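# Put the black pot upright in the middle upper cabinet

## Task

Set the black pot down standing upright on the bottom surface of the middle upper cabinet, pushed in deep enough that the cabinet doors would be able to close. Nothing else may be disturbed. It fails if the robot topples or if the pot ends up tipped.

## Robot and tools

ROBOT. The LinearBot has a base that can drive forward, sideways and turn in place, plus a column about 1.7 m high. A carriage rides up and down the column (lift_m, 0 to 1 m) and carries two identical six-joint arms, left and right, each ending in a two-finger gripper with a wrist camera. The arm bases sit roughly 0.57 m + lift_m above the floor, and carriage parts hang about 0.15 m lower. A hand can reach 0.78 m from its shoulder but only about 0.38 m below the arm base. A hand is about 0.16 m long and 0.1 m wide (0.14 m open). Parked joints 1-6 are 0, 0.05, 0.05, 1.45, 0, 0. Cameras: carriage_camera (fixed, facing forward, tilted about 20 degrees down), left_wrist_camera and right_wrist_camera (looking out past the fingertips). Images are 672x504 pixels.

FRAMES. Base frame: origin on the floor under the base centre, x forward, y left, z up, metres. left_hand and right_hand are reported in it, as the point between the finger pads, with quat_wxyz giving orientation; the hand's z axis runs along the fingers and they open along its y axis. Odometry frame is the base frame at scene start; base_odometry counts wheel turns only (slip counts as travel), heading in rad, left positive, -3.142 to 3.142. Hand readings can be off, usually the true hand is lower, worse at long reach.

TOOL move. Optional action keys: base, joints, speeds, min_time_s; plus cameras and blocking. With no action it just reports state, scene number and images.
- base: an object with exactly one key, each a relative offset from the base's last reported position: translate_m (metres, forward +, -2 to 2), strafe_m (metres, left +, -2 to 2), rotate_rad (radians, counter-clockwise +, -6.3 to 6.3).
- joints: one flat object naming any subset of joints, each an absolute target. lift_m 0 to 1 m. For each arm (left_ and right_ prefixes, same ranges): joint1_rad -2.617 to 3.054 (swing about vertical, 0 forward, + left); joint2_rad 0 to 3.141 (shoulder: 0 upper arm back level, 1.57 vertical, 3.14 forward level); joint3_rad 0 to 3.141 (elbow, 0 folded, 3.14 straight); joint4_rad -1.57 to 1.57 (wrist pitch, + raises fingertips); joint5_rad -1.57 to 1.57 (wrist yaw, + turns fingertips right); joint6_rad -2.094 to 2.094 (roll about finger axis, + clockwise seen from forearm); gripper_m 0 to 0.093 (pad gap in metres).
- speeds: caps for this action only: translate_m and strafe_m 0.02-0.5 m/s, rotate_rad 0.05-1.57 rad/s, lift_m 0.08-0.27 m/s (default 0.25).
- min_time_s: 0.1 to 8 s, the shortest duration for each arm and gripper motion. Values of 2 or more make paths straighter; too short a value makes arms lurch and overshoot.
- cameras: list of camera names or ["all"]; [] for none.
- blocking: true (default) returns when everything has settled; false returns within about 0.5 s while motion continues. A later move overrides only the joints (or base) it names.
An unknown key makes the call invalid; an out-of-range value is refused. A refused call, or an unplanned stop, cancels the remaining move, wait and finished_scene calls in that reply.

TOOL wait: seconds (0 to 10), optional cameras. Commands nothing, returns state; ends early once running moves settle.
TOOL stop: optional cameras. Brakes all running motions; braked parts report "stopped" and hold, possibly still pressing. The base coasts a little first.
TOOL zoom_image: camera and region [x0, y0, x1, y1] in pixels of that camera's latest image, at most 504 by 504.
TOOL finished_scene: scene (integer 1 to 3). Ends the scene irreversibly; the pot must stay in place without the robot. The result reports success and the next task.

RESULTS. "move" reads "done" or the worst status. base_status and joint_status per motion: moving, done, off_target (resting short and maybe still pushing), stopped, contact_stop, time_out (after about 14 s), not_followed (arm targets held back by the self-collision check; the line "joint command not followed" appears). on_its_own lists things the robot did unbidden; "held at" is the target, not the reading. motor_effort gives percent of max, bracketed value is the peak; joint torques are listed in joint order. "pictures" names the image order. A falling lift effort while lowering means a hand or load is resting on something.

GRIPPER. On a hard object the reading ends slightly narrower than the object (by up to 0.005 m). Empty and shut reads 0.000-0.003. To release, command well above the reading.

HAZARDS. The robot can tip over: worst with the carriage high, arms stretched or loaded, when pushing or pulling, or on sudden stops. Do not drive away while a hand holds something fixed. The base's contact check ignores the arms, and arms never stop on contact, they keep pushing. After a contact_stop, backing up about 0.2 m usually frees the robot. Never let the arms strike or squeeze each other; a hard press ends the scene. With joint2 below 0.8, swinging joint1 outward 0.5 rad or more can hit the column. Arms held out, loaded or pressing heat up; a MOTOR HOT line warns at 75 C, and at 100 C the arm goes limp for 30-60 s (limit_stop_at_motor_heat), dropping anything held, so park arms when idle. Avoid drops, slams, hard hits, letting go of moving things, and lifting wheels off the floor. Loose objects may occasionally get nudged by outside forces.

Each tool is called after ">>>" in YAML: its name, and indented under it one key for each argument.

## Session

>>> move:

Scene clock: 0.00 s.
Joint torques (N m): no reading
base_odometry: x=+0.000 y=+0.000 heading=+0.000
base_status: not commanded
joint_positions: lift_m=+0.300 left_joint1_rad=-0.007 left_joint2_rad=+0.045 left_joint3_rad=+0.027 left_joint4_rad=+1.460 left_joint5_rad=-0.018 left_joint6_rad=+0.017 left_gripper_m=+0.09396 right_joint1_rad=-0.002 right_joint2_rad=+0.059 right_joint3_rad=+0.042 right_joint4_rad=+1.500 right_joint5_rad=+0.048 right_joint6_rad=-0.029 right_gripper_m=+0.09396
joint_status: not commanded
motor_effort: lift_m=+23 drive_wheels=-2
left_hand: x=+0.2566 y=+0.3063 z=+1.3012 quat_wxyz=(+0.998, -0.008, +0.064, +0.006) (m; base frame)
right_hand: x=+0.2468 y=-0.3119 z=+1.3058 quat_wxyz=(+0.999, +0.023, +0.044, -0.017) (m; base frame)
pictures: carriage_camera, left_wrist_camera, right_wrist_camera

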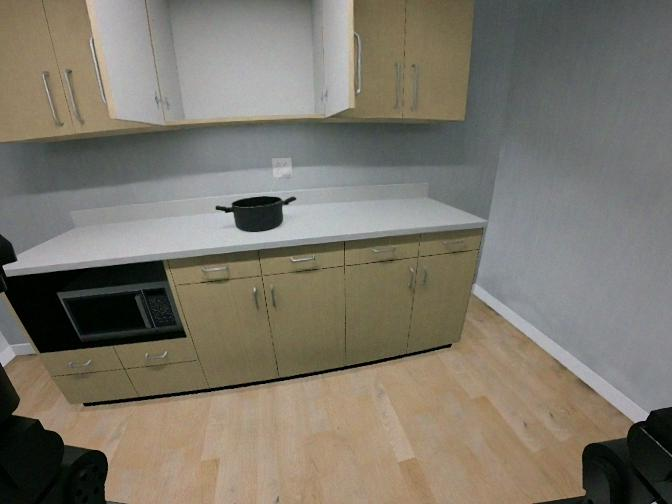

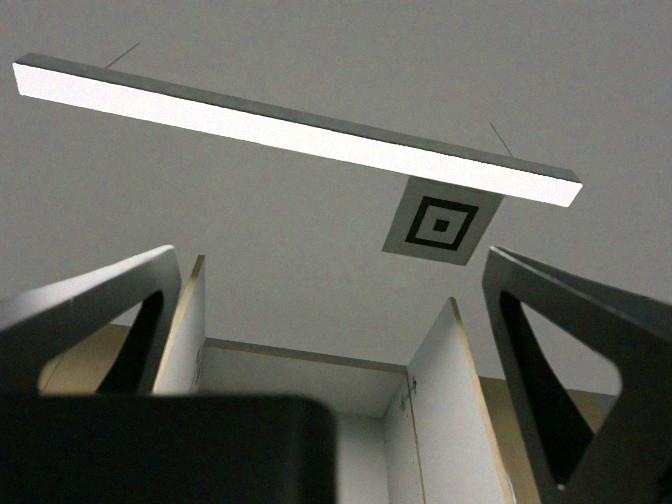

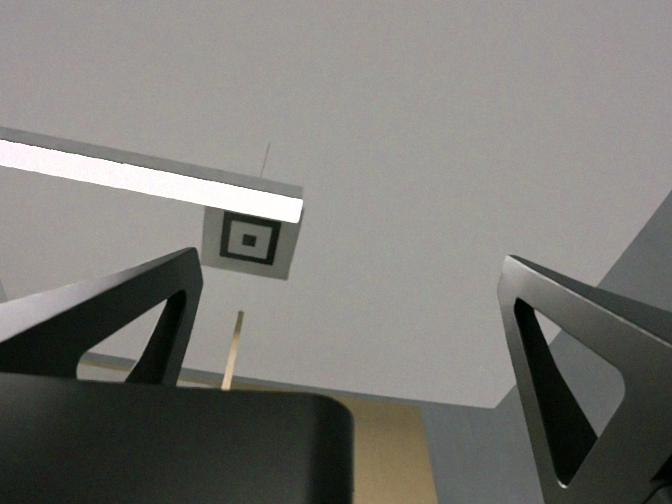

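>>> zoom_image:
  camera: "carriage_camera"
  region: [150, 160, 500, 300]

>>> zoom_image:
  camera: "carriage_camera"
  region: [200, 180, 310, 250]

Scaled by 1.440 from the camera's 672x504 image, which has a finer 960x720 frame.

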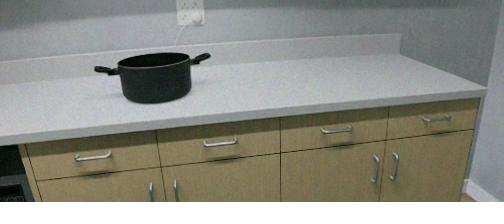

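Scaled by 4.582 from the camera's 672x504 image, which has a finer 960x720 frame.

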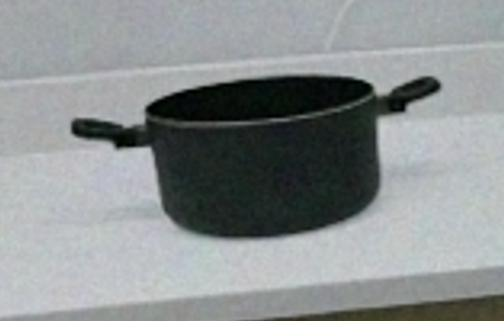

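>>> move:
  base: {"rotate_rad": 0.304}
  speeds: {"rotate_rad": 0.4}
  joints: {"lift_m": 0.252, "left_joint1_rad": -0.352, "left_joint2_rad": 2.01, "left_joint3_rad": 1.285, "left_joint4_rad": 0.765, "left_joint5_rad": -0.352, "left_joint6_rad": -1.29, "right_joint1_rad": 0.303, "right_joint2_rad": 2.216, "right_joint3_rad": 1.615, "right_joint4_rad": 0.64, "right_joint5_rad": 0.303, "right_joint6_rad": 1.34}
  min_time_s: 3

>>> move:
  base: {"strafe_m": -0.023}

>>> move:
  base: {"translate_m": 0.36}
  speeds: {"translate_m": 0.3}
  cameras: ["all"]

Scene clock: 9.27 s.
Joint torques (N m): left_arm=[-0.62 -12.38 9.2 2.22 -0.1 -0.04] | right_arm=[0.2 -13.57 8.85 2.01 0.18 0.07]
move: done
base_odometry: x=+0.000 y=+0.000 heading=+0.304
base_status: done
joint_positions: lift_m=+0.252 left_joint1_rad=-0.347 left_joint2_rad=+2.003 left_joint3_rad=+1.256 left_joint4_rad=+0.770 left_joint5_rad=-0.339 left_joint6_rad=-1.277 left_gripper_m=+0.09397 right_joint1_rad=+0.298 right_joint2_rad=+2.216 right_joint3_rad=+1.580 right_joint4_rad=+0.637 right_joint5_rad=+0.288 right_joint6_rad=+1.324 right_gripper_m=+0.09396
joint_status: all done
motor_effort: lift_m=+21(22) drive_wheels=+1(11)
left_hand: x=+0.7964 y=+0.1576 z=+1.0625 quat_wxyz=(+0.571, -0.417, +0.562, -0.430) (m; base frame)
right_hand: x=+0.8607 y=-0.1589 z=+1.0536 quat_wxyz=(+0.555, +0.432, +0.560, +0.438) (m; base frame)
pictures: none

Scene clock: 10.17 s.
Joint torques (N m): left_arm=[-0.2 -12.44 9.2 2.26 -0.06 -0.03] | right_arm=[0.08 -13.64 8.99 2.06 0.13 0.05]
move: done
base_odometry: x=+0.007 y=-0.022 heading=+0.304
base_status: done
joint_positions: lift_m=+0.252 left_joint1_rad=-0.351 left_joint2_rad=+2.003 left_joint3_rad=+1.256 left_joint4_rad=+0.768 left_joint5_rad=-0.342 left_joint6_rad=-1.278 left_gripper_m=+0.09397 right_joint1_rad=+0.299 right_joint2_rad=+2.216 right_joint3_rad=+1.580 right_joint4_rad=+0.634 right_joint5_rad=+0.291 right_joint6_rad=+1.326 right_gripper_m=+0.09396
joint_status: not commanded
motor_effort: lift_m=+21(21) drive_wheels=-4(13)
left_hand: x=+0.7959 y=+0.1558 z=+1.0623 quat_wxyz=(+0.570, -0.417, +0.562, -0.431) (m; base frame)
right_hand: x=+0.8606 y=-0.1590 z=+1.0529 quat_wxyz=(+0.555, +0.433, +0.560, +0.437) (m; base frame)
pictures: none

Scene clock: 12.87 s.
Joint torques (N m): left_arm=[-0.17 -12.62 9.14 2.27 -0.06 -0.01] | right_arm=[0.16 -13.7 8.94 2.08 0.12 0.08]
move: done
base_odometry: x=+0.350 y=+0.086 heading=+0.304
base_status: done
joint_positions: lift_m=+0.252 left_joint1_rad=-0.351 left_joint2_rad=+2.005 left_joint3_rad=+1.257 left_joint4_rad=+0.766 left_joint5_rad=-0.343 left_joint6_rad=-1.278 left_gripper_m=+0.09397 right_joint1_rad=+0.301 right_joint2_rad=+2.217 right_joint3_rad=+1.581 right_joint4_rad=+0.632 right_joint5_rad=+0.291 right_joint6_rad=+1.326 right_gripper_m=+0.09396
joint_status: not commanded
motor_effort: lift_m=+21(21) drive_wheels=-5(12)
left_hand: x=+0.7961 y=+0.1556 z=+1.0610 quat_wxyz=(+0.569, -0.418, +0.563, -0.429) (m; base frame)
right_hand: x=+0.8606 y=-0.1580 z=+1.0519 quat_wxyz=(+0.554, +0.433, +0.561, +0.436) (m; base frame)
pictures: carriage_camera, left_wrist_camera, right_wrist_camera

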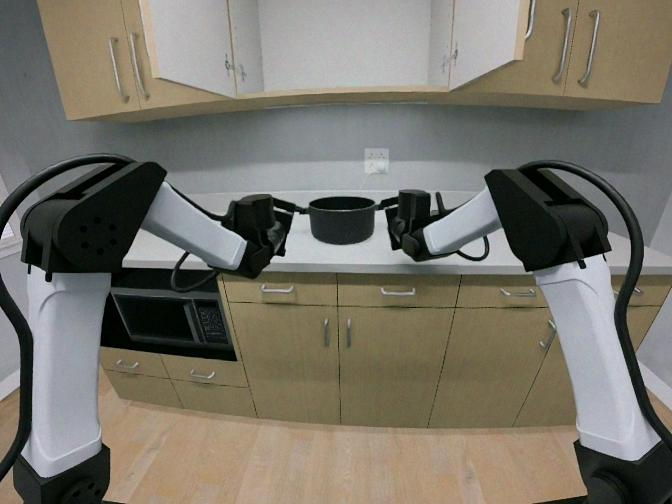

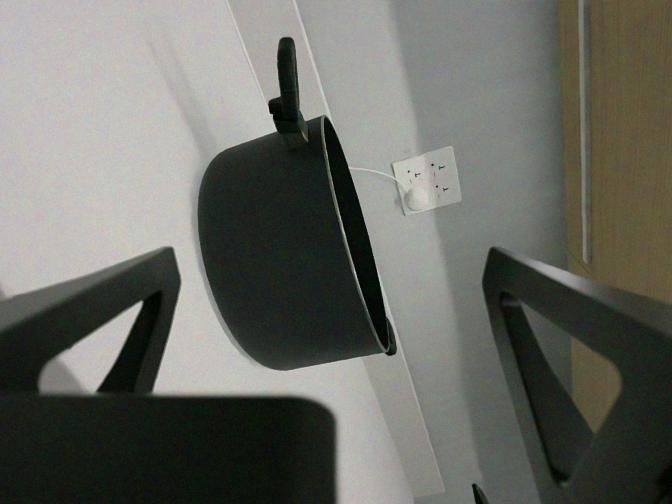

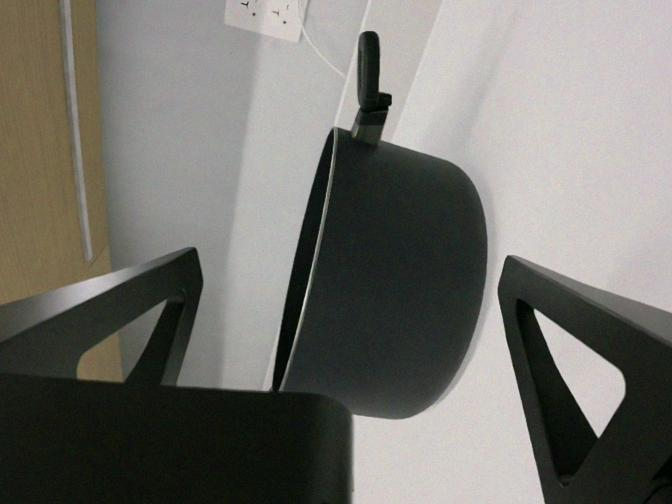

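>>> move:
  base: {"translate_m": 0.07}
  speeds: {"translate_m": 0.15}
  joints: {"lift_m": 0.243, "left_joint1_rad": -0.285, "left_joint2_rad": 2.033, "left_joint4_rad": 0.788, "left_joint5_rad": -0.285, "right_joint1_rad": 0.242, "right_joint5_rad": 0.242}
  min_time_s: 1
  cameras: ["left_wrist_camera", "right_wrist_camera"]

Scene clock: 16.97 s.
Joint torques (N m): left_arm=[0.47 -12.64 8.62 2.54 0.17 -0.03] | right_arm=[-0.23 -14.46 8.51 2.14 -0.18 0.07]
move: done
base_odometry: x=+0.417 y=+0.107 heading=+0.303
base_status: done
joint_positions: lift_m=+0.243 left_joint1_rad=-0.290 left_joint2_rad=+2.026 left_joint3_rad=+1.262 left_joint4_rad=+0.764 left_joint5_rad=-0.298 left_joint6_rad=-1.279 left_gripper_m=+0.09397 right_joint1_rad=+0.244 right_joint2_rad=+2.224 right_joint3_rad=+1.586 right_joint4_rad=+0.627 right_joint5_rad=+0.257 right_joint6_rad=+1.327 right_gripper_m=+0.09396
joint_status: all done
motor_effort: lift_m=+21(21) drive_wheels=-5(10)
left_hand: x=+0.8073 y=+0.1823 z=+1.0421 quat_wxyz=(+0.569, -0.424, +0.565, -0.420) (m; base frame)
right_hand: x=+0.8692 y=-0.1879 z=+1.0400 quat_wxyz=(+0.557, +0.441, +0.558, +0.429) (m; base frame)
pictures: left_wrist_camera, right_wrist_camera

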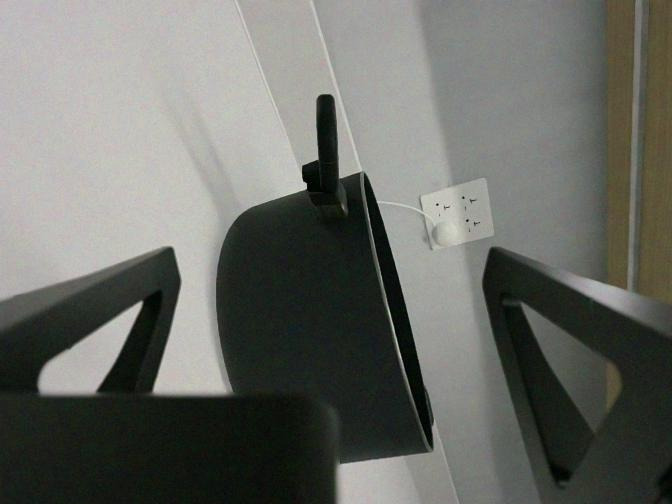

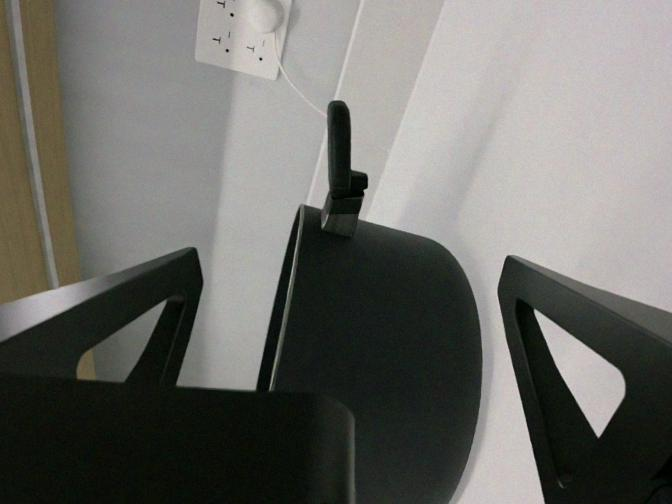

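>>> move:
  base: {"translate_m": 0.05}
  speeds: {"translate_m": 0.2}
  cameras: ["left_wrist_camera", "right_wrist_camera"]

Scene clock: 19.53 s.
Joint torques (N m): left_arm=[0.38 -12.72 8.62 2.55 0.15 -0.02] | right_arm=[-0.21 -14.64 8.53 2.17 -0.16 0.05]
move: done
base_odometry: x=+0.465 y=+0.121 heading=+0.303
base_status: done
joint_positions: lift_m=+0.243 left_joint1_rad=-0.289 left_joint2_rad=+2.027 left_joint3_rad=+1.262 left_joint4_rad=+0.766 left_joint5_rad=-0.296 left_joint6_rad=-1.279 left_gripper_m=+0.09397 right_joint1_rad=+0.243 right_joint2_rad=+2.224 right_joint3_rad=+1.586 right_joint4_rad=+0.627 right_joint5_rad=+0.255 right_joint6_rad=+1.327 right_gripper_m=+0.09396
joint_status: not commanded
motor_effort: lift_m=+21(21) drive_wheels=-5(10)
left_hand: x=+0.8076 y=+0.1825 z=+1.0417 quat_wxyz=(+0.569, -0.424, +0.566, -0.420) (m; base frame)
right_hand: x=+0.8693 y=-0.1881 z=+1.0400 quat_wxyz=(+0.557, +0.440, +0.558, +0.429) (m; base frame)
pictures: left_wrist_camera, right_wrist_camera

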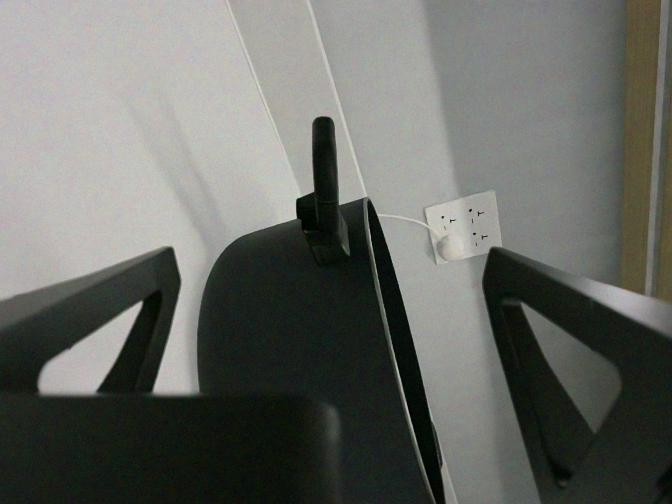

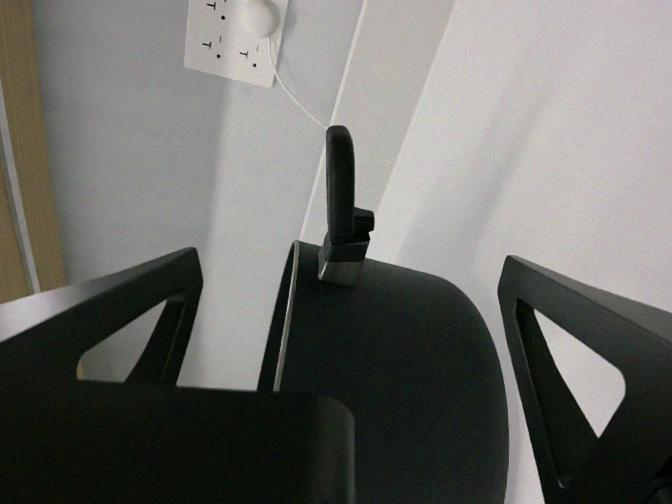

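>>> move:
  base: {"translate_m": 0.088}
  speeds: {"translate_m": 0.15}
  joints: {"left_joint2_rad": 2.041, "right_joint2_rad": 2.204}
  cameras: ["left_wrist_camera", "right_wrist_camera"]

Scene clock: 22.73 s.
Joint torques (N m): left_arm=[0.24 -12.72 8.57 2.55 0.14 -0.03] | right_arm=[-0.16 -15.71 8.42 2.14 -0.14 0.06]
move: done
base_odometry: x=+0.549 y=+0.147 heading=+0.302
base_status: done
joint_positions: lift_m=+0.243 left_joint1_rad=-0.289 left_joint2_rad=+2.034 left_joint3_rad=+1.262 left_joint4_rad=+0.767 left_joint5_rad=-0.295 left_joint6_rad=-1.279 left_gripper_m=+0.09397 right_joint1_rad=+0.243 right_joint2_rad=+2.224 right_joint3_rad=+1.586 right_joint4_rad=+0.627 right_joint5_rad=+0.255 right_joint6_rad=+1.327 right_gripper_m=+0.09396
joint_status: all done
motor_effort: lift_m=+21(21) drive_wheels=-4(9)
left_hand: x=+0.8084 y=+0.1824 z=+1.0379 quat_wxyz=(+0.568, -0.424, +0.568, -0.419) (m; base frame)
right_hand: x=+0.8694 y=-0.1885 z=+1.0400 quat_wxyz=(+0.557, +0.440, +0.558, +0.429) (m; base frame)
pictures: left_wrist_camera, right_wrist_camera

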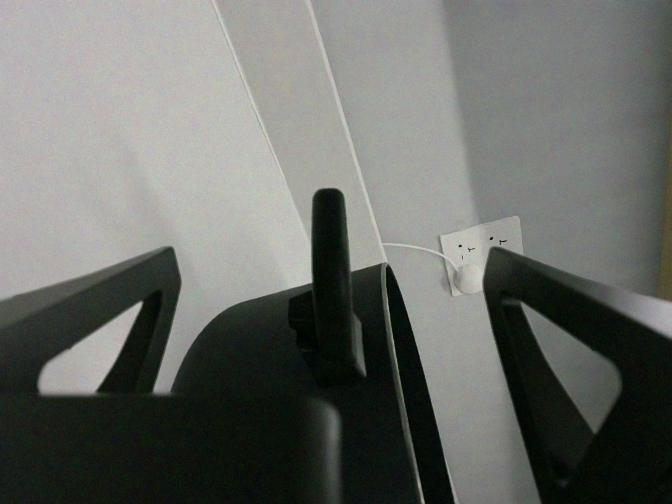

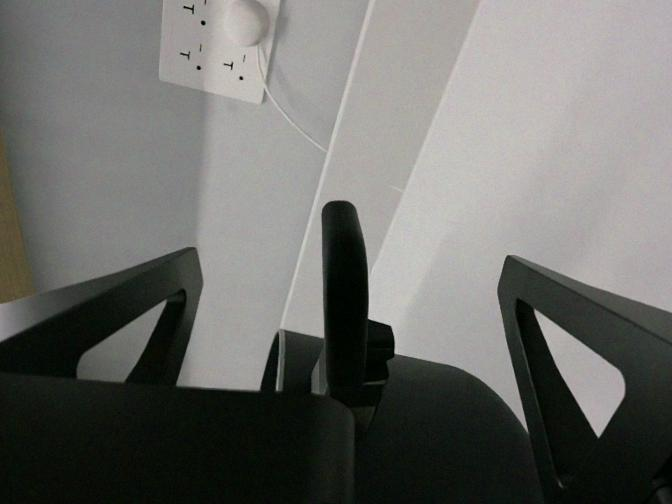

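>>> move:
  base: {"translate_m": 0.014}
  speeds: {"translate_m": 0.1}

>>> move:
  joints: {"left_gripper_m": 0.006, "right_gripper_m": 0.006}
  min_time_s: 2
  cameras: ["left_wrist_camera", "right_wrist_camera"]

Scene clock: 24.33 s.
Joint torques (N m): left_arm=[0.18 -12.83 8.61 2.52 0.11 -0.02] | right_arm=[-0.23 -15.73 8.44 2.14 -0.15 0.05]
move: done
base_odometry: x=+0.562 y=+0.151 heading=+0.302
base_status: done
joint_positions: lift_m=+0.243 left_joint1_rad=-0.287 left_joint2_rad=+2.035 left_joint3_rad=+1.262 left_joint4_rad=+0.768 left_joint5_rad=-0.294 left_joint6_rad=-1.279 left_gripper_m=+0.09397 right_joint1_rad=+0.243 right_joint2_rad=+2.224 right_joint3_rad=+1.586 right_joint4_rad=+0.627 right_joint5_rad=+0.255 right_joint6_rad=+1.327 right_gripper_m=+0.09396
joint_status: not commanded
motor_effort: lift_m=+21(21) drive_wheels=-5(9)
left_hand: x=+0.8087 y=+0.1830 z=+1.0376 quat_wxyz=(+0.568, -0.424, +0.568, -0.419) (m; base frame)
right_hand: x=+0.8694 y=-0.1885 z=+1.0400 quat_wxyz=(+0.557, +0.440, +0.558, +0.429) (m; base frame)
pictures: none

Scene clock: 26.63 s.
Joint torques (N m): left_arm=[0.17 -12.88 8.62 2.52 0.12 0.25] | right_arm=[-0.13 -15.79 8.44 2.03 -0.12 0.15]
move: off_target
base_odometry: x=+0.562 y=+0.151 heading=+0.302
base_status: not commanded
joint_positions: lift_m=+0.243 left_joint1_rad=-0.287 left_joint2_rad=+2.035 left_joint3_rad=+1.262 left_joint4_rad=+0.768 left_joint5_rad=-0.294 left_joint6_rad=-1.303 left_gripper_m=+0.01122 right_joint1_rad=+0.243 right_joint2_rad=+2.224 right_joint3_rad=+1.586 right_joint4_rad=+0.635 right_joint5_rad=+0.253 right_joint6_rad=+1.318 right_gripper_m=+0.01195
joint_status: left_gripper_m off_target (ended at +0.01125, target +0.00600); right_gripper_m off_target (ended at +0.01197, target +0.00600)
motor_effort: lift_m=+21(21) drive_wheels=-5(6)
left_hand: x=+0.8087 y=+0.1830 z=+1.0376 quat_wxyz=(+0.563, -0.431, +0.562, -0.425) (m; base frame)
right_hand: x=+0.8694 y=-0.1882 z=+1.0419 quat_wxyz=(+0.560, +0.436, +0.558, +0.429) (m; base frame)
pictures: left_wrist_camera, right_wrist_camera

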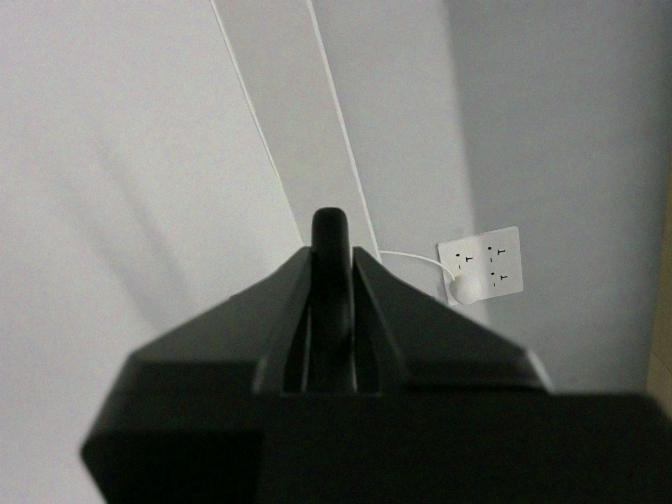

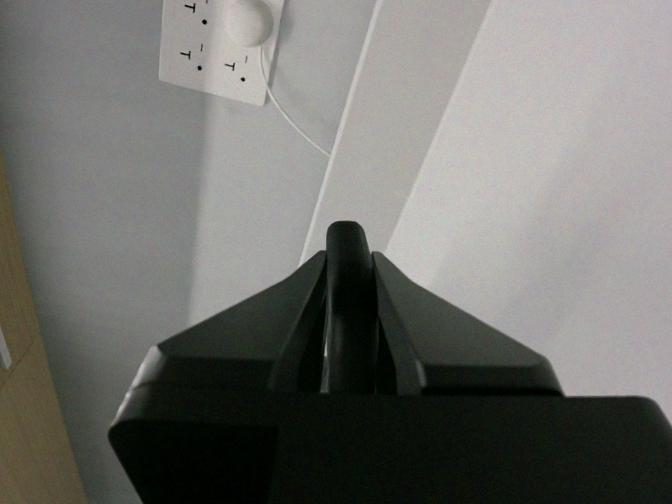

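>>> move:
  joints: {"lift_m": 0.34, "left_joint4_rad": 0.93, "right_joint4_rad": 0.79}
  speeds: {"lift_m": 0.12}
  min_time_s: 1
  cameras: ["carriage_camera"]

Scene clock: 29.83 s.
Joint torques (N m): left_arm=[-0.05 -17.09 8.44 4.34 0.11 0.54] | right_arm=[-0.18 -19.4 8.68 3.78 -0.01 0.13]
move: off_target
base_odometry: x=+0.562 y=+0.151 heading=+0.302
base_status: not commanded
joint_positions: lift_m=+0.340 left_joint1_rad=-0.286 left_joint2_rad=+2.076 left_joint3_rad=+1.262 left_joint4_rad=+0.750 left_joint5_rad=-0.295 left_joint6_rad=-1.331 left_gripper_m=+0.01120 right_joint1_rad=+0.243 right_joint2_rad=+2.258 right_joint3_rad=+1.583 right_joint4_rad=+0.630 right_joint5_rad=+0.245 right_joint6_rad=+1.320 right_gripper_m=+0.01153
joint_status: left_joint4_rad off_target (ended at +0.750, target +0.930); right_joint4_rad off_target (ended at +0.629, target +0.790); the others done
motor_effort: lift_m=+24(28) drive_wheels=-4(6)
left_hand: x=+0.8123 y=+0.1831 z=+1.1063 quat_wxyz=(+0.545, -0.447, +0.575, -0.415) (m; base frame)
right_hand: x=+0.8723 y=-0.1861 z=+1.1143 quat_wxyz=(+0.549, +0.441, +0.573, +0.420) (m; base frame)
pictures: carriage_camera

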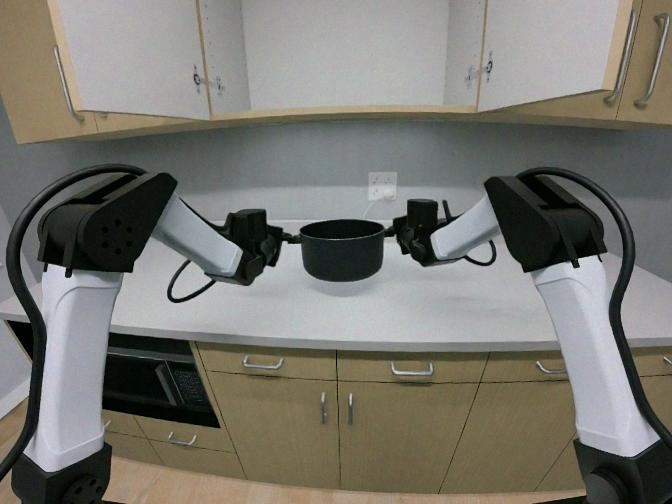

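>>> move:
  base: {"translate_m": -0.26}
  speeds: {"translate_m": 0.25, "lift_m": 0.18}
  joints: {"lift_m": 0.82}
  cameras: ["carriage_camera"]

>>> zoom_image:
  camera: "carriage_camera"
  region: [200, 180, 500, 400]

Scene clock: 33.87 s.
Joint torques (N m): left_arm=[-0.21 -18.54 8.73 4.28 0.13 0.58] | right_arm=[-0.14 -20.56 8.92 3.68 -0.02 0.15]
move: done
base_odometry: x=+0.314 y=+0.074 heading=+0.301
base_status: done
joint_positions: lift_m=+0.820 left_joint1_rad=-0.284 left_joint2_rad=+2.089 left_joint3_rad=+1.258 left_joint4_rad=+0.756 left_joint5_rad=-0.295 left_joint6_rad=-1.331 left_gripper_m=+0.01120 right_joint1_rad=+0.243 right_joint2_rad=+2.270 right_joint3_rad=+1.578 right_joint4_rad=+0.638 right_joint5_rad=+0.244 right_joint6_rad=+1.320 right_gripper_m=+0.01147
joint_status: all done
motor_effort: lift_m=+25(29) drive_wheels=-3(12)
left_hand: x=+0.8129 y=+0.1841 z=+1.5783 quat_wxyz=(+0.543, -0.449, +0.578, -0.411) (m; base frame)
right_hand: x=+0.8728 y=-0.1858 z=+1.5858 quat_wxyz=(+0.547, +0.442, +0.576, +0.418) (m; base frame)
pictures: carriage_camera

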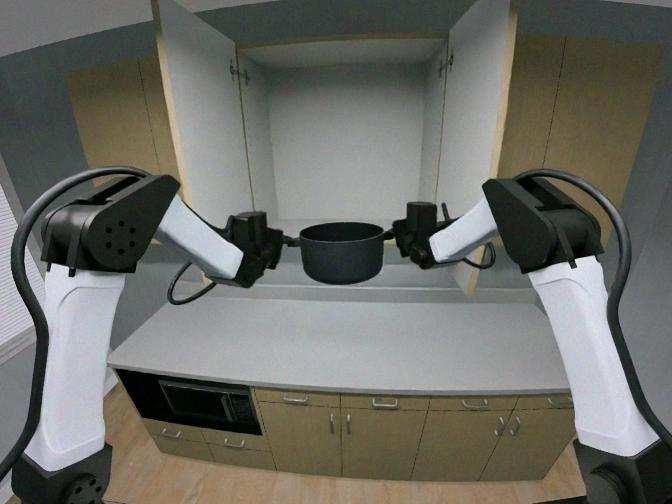

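Scaled by 1.680 from the camera's 672x504 image, which has a finer 960x720 frame.

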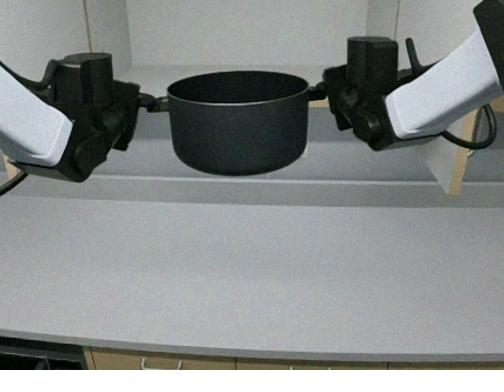

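>>> zoom_image:
  camera: "carriage_camera"
  region: [230, 200, 450, 260]

>>> zoom_image:
  camera: "carriage_camera"
  region: [100, 340, 600, 480]

Scaled by 2.291 from the camera's 672x504 image, which has a finer 960x720 frame.

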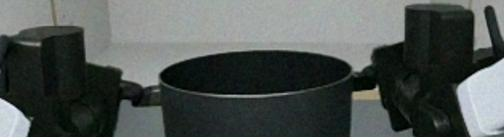

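Scaled by 1.008 from the camera's 672x504 image, which has a finer 960x720 frame.

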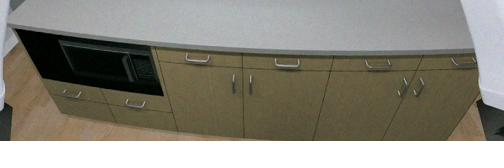

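>>> zoom_image:
  camera: "carriage_camera"
  region: [270, 200, 320, 260]

>>> zoom_image:
  camera: "carriage_camera"
  region: [370, 200, 460, 260]

Scaled by 8.400 from the camera's 672x504 image, which has a finer 960x720 frame.

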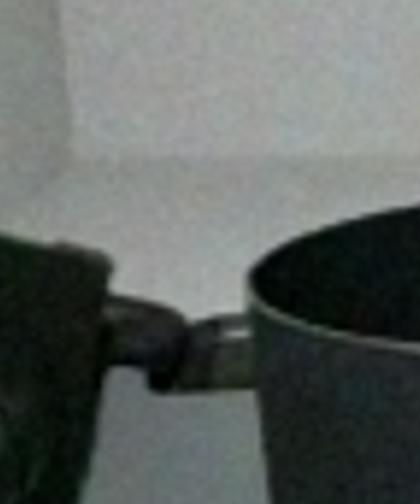

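Scaled by 5.600 from the camera's 672x504 image, which has a finer 960x720 frame.

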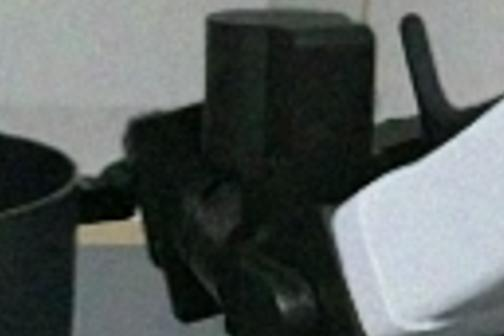

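>>> move:
  base: {"translate_m": 0.39}
  speeds: {"translate_m": 0.22}
  cameras: ["carriage_camera"]

>>> zoom_image:
  camera: "carriage_camera"
  region: [180, 180, 500, 400]

Scene clock: 41.73 s.
Joint torques (N m): left_arm=[-0.2 -18.52 8.76 4.29 0.12 0.57] | right_arm=[-0.21 -20.74 8.95 3.75 0.01 0.17]
move: done
base_odometry: x=+0.687 y=+0.189 heading=+0.301
base_status: done
joint_positions: lift_m=+0.820 left_joint1_rad=-0.284 left_joint2_rad=+2.089 left_joint3_rad=+1.258 left_joint4_rad=+0.752 left_joint5_rad=-0.295 left_joint6_rad=-1.331 left_gripper_m=+0.01120 right_joint1_rad=+0.243 right_joint2_rad=+2.270 right_joint3_rad=+1.578 right_joint4_rad=+0.634 right_joint5_rad=+0.244 right_joint6_rad=+1.320 right_gripper_m=+0.01147
joint_status: not commanded
motor_effort: lift_m=+24(25) drive_wheels=+1(11)
left_hand: x=+0.8129 y=+0.1841 z=+1.5774 quat_wxyz=(+0.542, -0.450, +0.579, -0.410) (m; base frame)
right_hand: x=+0.8728 y=-0.1858 z=+1.5850 quat_wxyz=(+0.546, +0.442, +0.577, +0.417) (m; base frame)
pictures: carriage_camera

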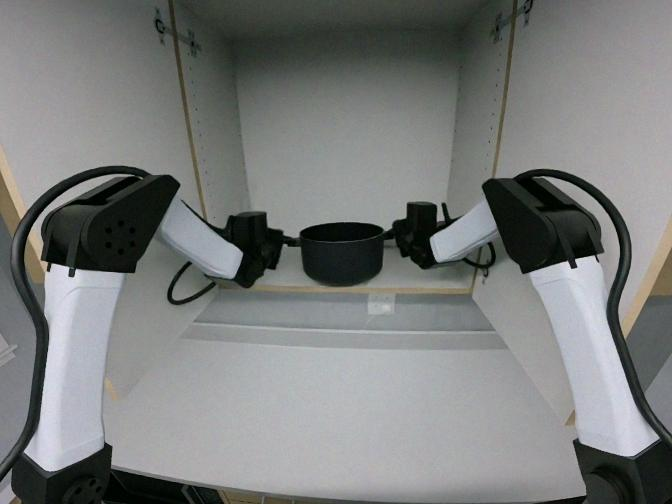

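Scaled by 1.575 from the camera's 672x504 image, which has a finer 960x720 frame.

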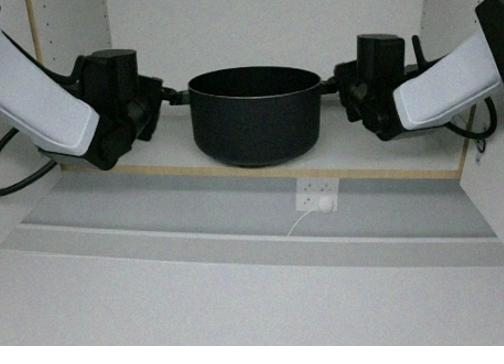

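>>> move:
  base: {"translate_m": 0.122}
  speeds: {"translate_m": 0.15, "lift_m": 0.08}
  joints: {"lift_m": 0.79}
  cameras: ["carriage_camera"]

>>> zoom_image:
  camera: "carriage_camera"
  region: [180, 180, 500, 400]

Scene clock: 44.33 s.
Joint torques (N m): left_arm=[-0.21 -18.54 8.81 3.86 0.13 0.55] | right_arm=[-0.23 -20.66 8.91 3.25 -0.02 0.12]
move: done
base_odometry: x=+0.803 y=+0.225 heading=+0.300
base_status: done
joint_positions: lift_m=+0.790 left_joint1_rad=-0.284 left_joint2_rad=+2.089 left_joint3_rad=+1.258 left_joint4_rad=+0.792 left_joint5_rad=-0.296 left_joint6_rad=-1.330 left_gripper_m=+0.01120 right_joint1_rad=+0.243 right_joint2_rad=+2.270 right_joint3_rad=+1.578 right_joint4_rad=+0.675 right_joint5_rad=+0.244 right_joint6_rad=+1.320 right_gripper_m=+0.01146
joint_status: all done
on_its_own: left_joint4_rad moved +0.040 toward your old target +0.930; right_joint4_rad moved +0.040 toward your old target +0.790
motor_effort: lift_m=+22(22) drive_wheels=-6(11)
left_hand: x=+0.8133 y=+0.1841 z=+1.5573 quat_wxyz=(+0.551, -0.445, +0.566, -0.422) (m; base frame)
right_hand: x=+0.8732 y=-0.1857 z=+1.5652 quat_wxyz=(+0.555, +0.436, +0.564, +0.428) (m; base frame)
pictures: carriage_camera

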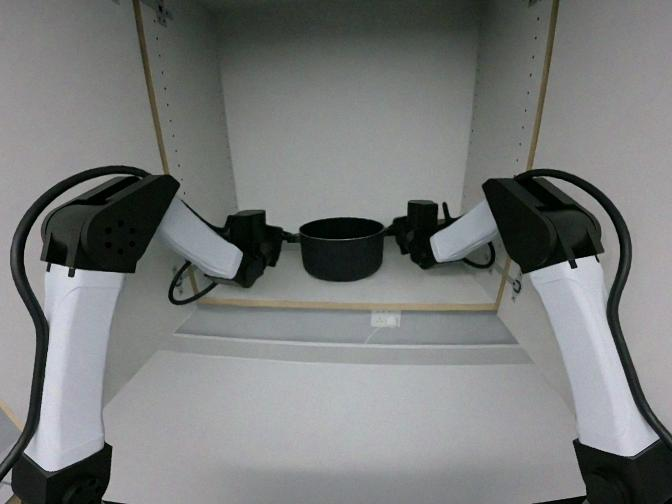

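Scaled by 1.575 from the camera's 672x504 image, which has a finer 960x720 frame.

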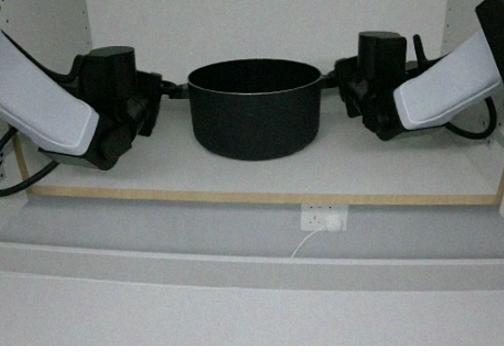

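>>> move:
  joints: {"lift_m": 0.765, "left_joint4_rad": 0.82, "right_joint4_rad": 0.68}
  speeds: {"lift_m": 0.08}
  min_time_s: 0.8
  cameras: ["carriage_camera"]

>>> zoom_image:
  camera: "carriage_camera"
  region: [180, 180, 500, 400]

Scene clock: 47.73 s.
Joint torques (N m): left_arm=[-0.21 -17.66 8.18 2.23 0.15 0.45] | right_arm=[-0.21 -19.59 8.94 1.73 -0.03 0.16]
move: done
base_odometry: x=+0.803 y=+0.225 heading=+0.300
base_status: not commanded
joint_positions: lift_m=+0.765 left_joint1_rad=-0.284 left_joint2_rad=+2.080 left_joint3_rad=+1.265 left_joint4_rad=+0.827 left_joint5_rad=-0.296 left_joint6_rad=-1.321 left_gripper_m=+0.01115 right_joint1_rad=+0.243 right_joint2_rad=+2.261 right_joint3_rad=+1.578 right_joint4_rad=+0.704 right_joint5_rad=+0.243 right_joint6_rad=+1.318 right_gripper_m=+0.01131
joint_status: all done
motor_effort: lift_m=+21(21) drive_wheels=-5(6)
left_hand: x=+0.8137 y=+0.1840 z=+1.5490 quat_wxyz=(+0.563, -0.436, +0.552, -0.434) (m; base frame)
right_hand: x=+0.8722 y=-0.1858 z=+1.5538 quat_wxyz=(+0.564, +0.430, +0.552, +0.439) (m; base frame)
pictures: carriage_camera

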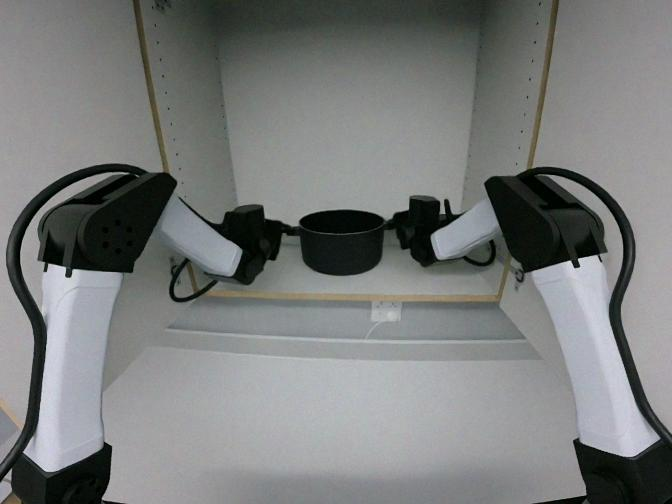

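Scaled by 1.575 from the camera's 672x504 image, which has a finer 960x720 frame.

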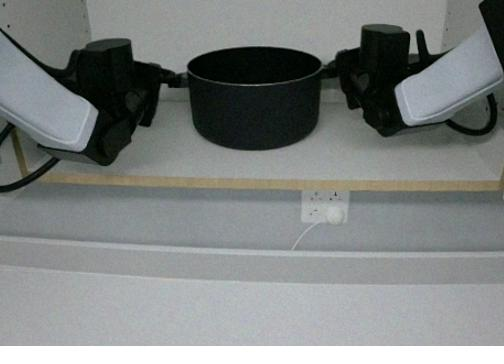

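>>> move:
  joints: {"lift_m": 0.738, "left_joint4_rad": 0.81, "right_joint4_rad": 0.68}
  speeds: {"lift_m": 0.08}

>>> move:
  joints: {"left_gripper_m": 0.025, "right_gripper_m": 0.025}
  min_time_s: 1
  cameras: ["left_wrist_camera", "right_wrist_camera"]

Scene clock: 49.80 s.
Joint torques (N m): left_arm=[-0.17 -14.99 6.42 2.04 0.21 0.45] | right_arm=[-0.12 -16.65 7.72 1.73 -0.02 0.15]
move: done
base_odometry: x=+0.803 y=+0.225 heading=+0.300
base_status: not commanded
joint_positions: lift_m=+0.738 left_joint1_rad=-0.284 left_joint2_rad=+2.056 left_joint3_rad=+1.285 left_joint4_rad=+0.832 left_joint5_rad=-0.301 left_joint6_rad=-1.321 left_gripper_m=+0.01115 right_joint1_rad=+0.243 right_joint2_rad=+2.233 right_joint3_rad=+1.596 right_joint4_rad=+0.703 right_joint5_rad=+0.243 right_joint6_rad=+1.319 right_gripper_m=+0.01100
joint_status: all done
motor_effort: lift_m=+20(20) drive_wheels=-5(6)
left_hand: x=+0.8135 y=+0.1849 z=+1.5470 quat_wxyz=(+0.575, -0.430, +0.534, -0.447) (m; base frame)
right_hand: x=+0.8707 y=-0.1861 z=+1.5528 quat_wxyz=(+0.573, +0.424, +0.537, +0.451) (m; base frame)
pictures: none

Scene clock: 51.10 s.
Joint torques (N m): left_arm=[-0.2 -15.08 6.42 2.21 0.18 0.25] | right_arm=[-0.23 -16.66 7.76 1.93 -0.02 0.06]
move: done
base_odometry: x=+0.803 y=+0.225 heading=+0.300
base_status: not commanded
joint_positions: lift_m=+0.738 left_joint1_rad=-0.284 left_joint2_rad=+2.056 left_joint3_rad=+1.285 left_joint4_rad=+0.818 left_joint5_rad=-0.298 left_joint6_rad=-1.303 left_gripper_m=+0.02491 right_joint1_rad=+0.243 right_joint2_rad=+2.233 right_joint3_rad=+1.596 right_joint4_rad=+0.683 right_joint5_rad=+0.243 right_joint6_rad=+1.326 right_gripper_m=+0.02490
joint_status: all done
motor_effort: lift_m=+20(20) drive_wheels=-6(6)
left_hand: x=+0.8137 y=+0.1844 z=+1.5435 quat_wxyz=(+0.575, -0.427, +0.543, -0.438) (m; base frame)
right_hand: x=+0.8710 y=-0.1861 z=+1.5480 quat_wxyz=(+0.567, +0.428, +0.542, +0.448) (m; base frame)
pictures: left_wrist_camera, right_wrist_camera

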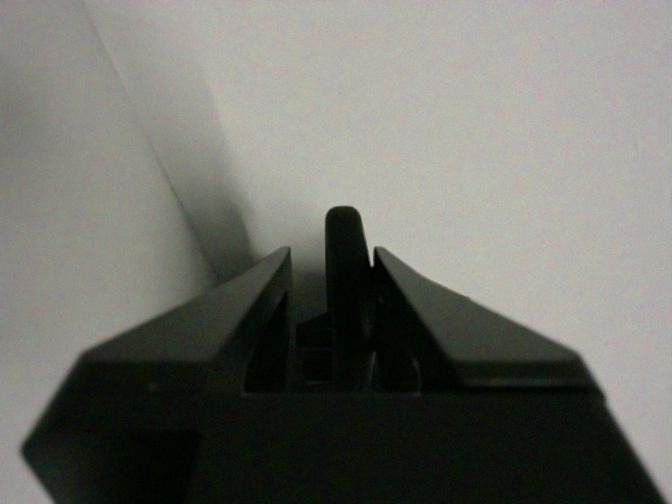

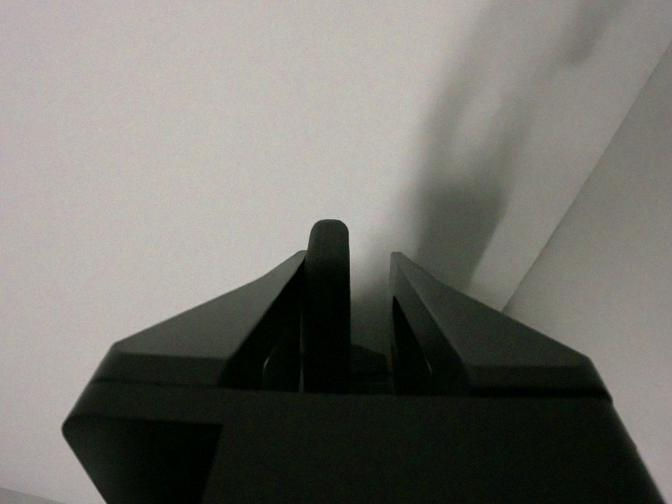

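>>> move:
  joints: {"left_gripper_m": 0.09, "right_gripper_m": 0.09, "lift_m": 0.744}
  speeds: {"lift_m": 0.08}
  min_time_s: 0.8

>>> move:
  base: {"translate_m": -0.32}
  speeds: {"translate_m": 0.2}
  cameras: ["carriage_camera"]

>>> zoom_image:
  camera: "carriage_camera"
  region: [220, 160, 480, 320]

Scene clock: 52.77 s.
Joint torques (N m): left_arm=[-0.17 -15.08 6.49 2.31 0.17 0.25] | right_arm=[-0.21 -16.58 7.75 2.08 -0.01 0.06]
move: done
base_odometry: x=+0.803 y=+0.225 heading=+0.300
base_status: not commanded
joint_positions: lift_m=+0.744 left_joint1_rad=-0.284 left_joint2_rad=+2.056 left_joint3_rad=+1.285 left_joint4_rad=+0.808 left_joint5_rad=-0.297 left_joint6_rad=-1.302 left_gripper_m=+0.08988 right_joint1_rad=+0.243 right_joint2_rad=+2.232 right_joint3_rad=+1.596 right_joint4_rad=+0.673 right_joint5_rad=+0.243 right_joint6_rad=+1.327 right_gripper_m=+0.08988
joint_status: all done
motor_effort: lift_m=+24(28) drive_wheels=-5(6)
left_hand: x=+0.8138 y=+0.1841 z=+1.5466 quat_wxyz=(+0.573, -0.427, +0.547, -0.435) (m; base frame)
right_hand: x=+0.8710 y=-0.1861 z=+1.5516 quat_wxyz=(+0.565, +0.430, +0.545, +0.446) (m; base frame)
pictures: none

Scene clock: 55.47 s.
Joint torques (N m): left_arm=[-0.2 -15.15 6.42 2.33 0.15 0.24] | right_arm=[-0.16 -16.55 7.68 2.09 -0.01 0.06]
move: done
base_odometry: x=+0.498 y=+0.130 heading=+0.300
base_status: done
joint_positions: lift_m=+0.744 left_joint1_rad=-0.284 left_joint2_rad=+2.056 left_joint3_rad=+1.285 left_joint4_rad=+0.808 left_joint5_rad=-0.295 left_joint6_rad=-1.302 left_gripper_m=+0.08988 right_joint1_rad=+0.242 right_joint2_rad=+2.232 right_joint3_rad=+1.596 right_joint4_rad=+0.671 right_joint5_rad=+0.243 right_joint6_rad=+1.327 right_gripper_m=+0.08988
joint_status: not commanded
motor_effort: lift_m=+24(24) drive_wheels=-3(14)
left_hand: x=+0.8138 y=+0.1838 z=+1.5465 quat_wxyz=(+0.573, -0.427, +0.548, -0.436) (m; base frame)
right_hand: x=+0.8710 y=-0.1863 z=+1.5512 quat_wxyz=(+0.565, +0.431, +0.546, +0.445) (m; base frame)
pictures: carriage_camera

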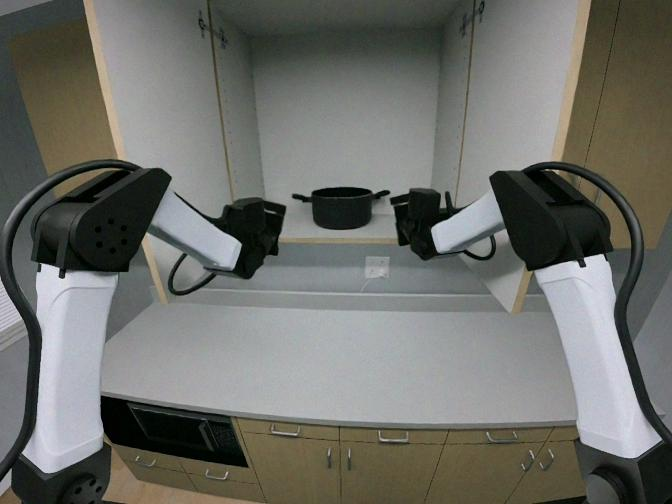

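Scaled by 1.938 from the camera's 672x504 image, which has a finer 960x720 frame.

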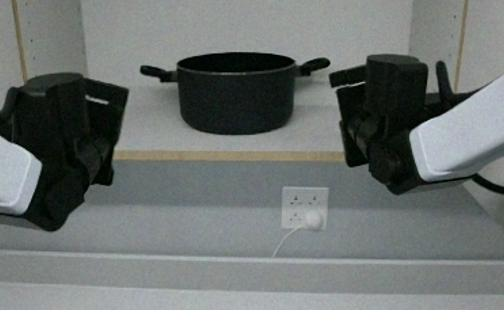

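>>> finished_scene:
  scene: 2

The scene is finished: the task was done.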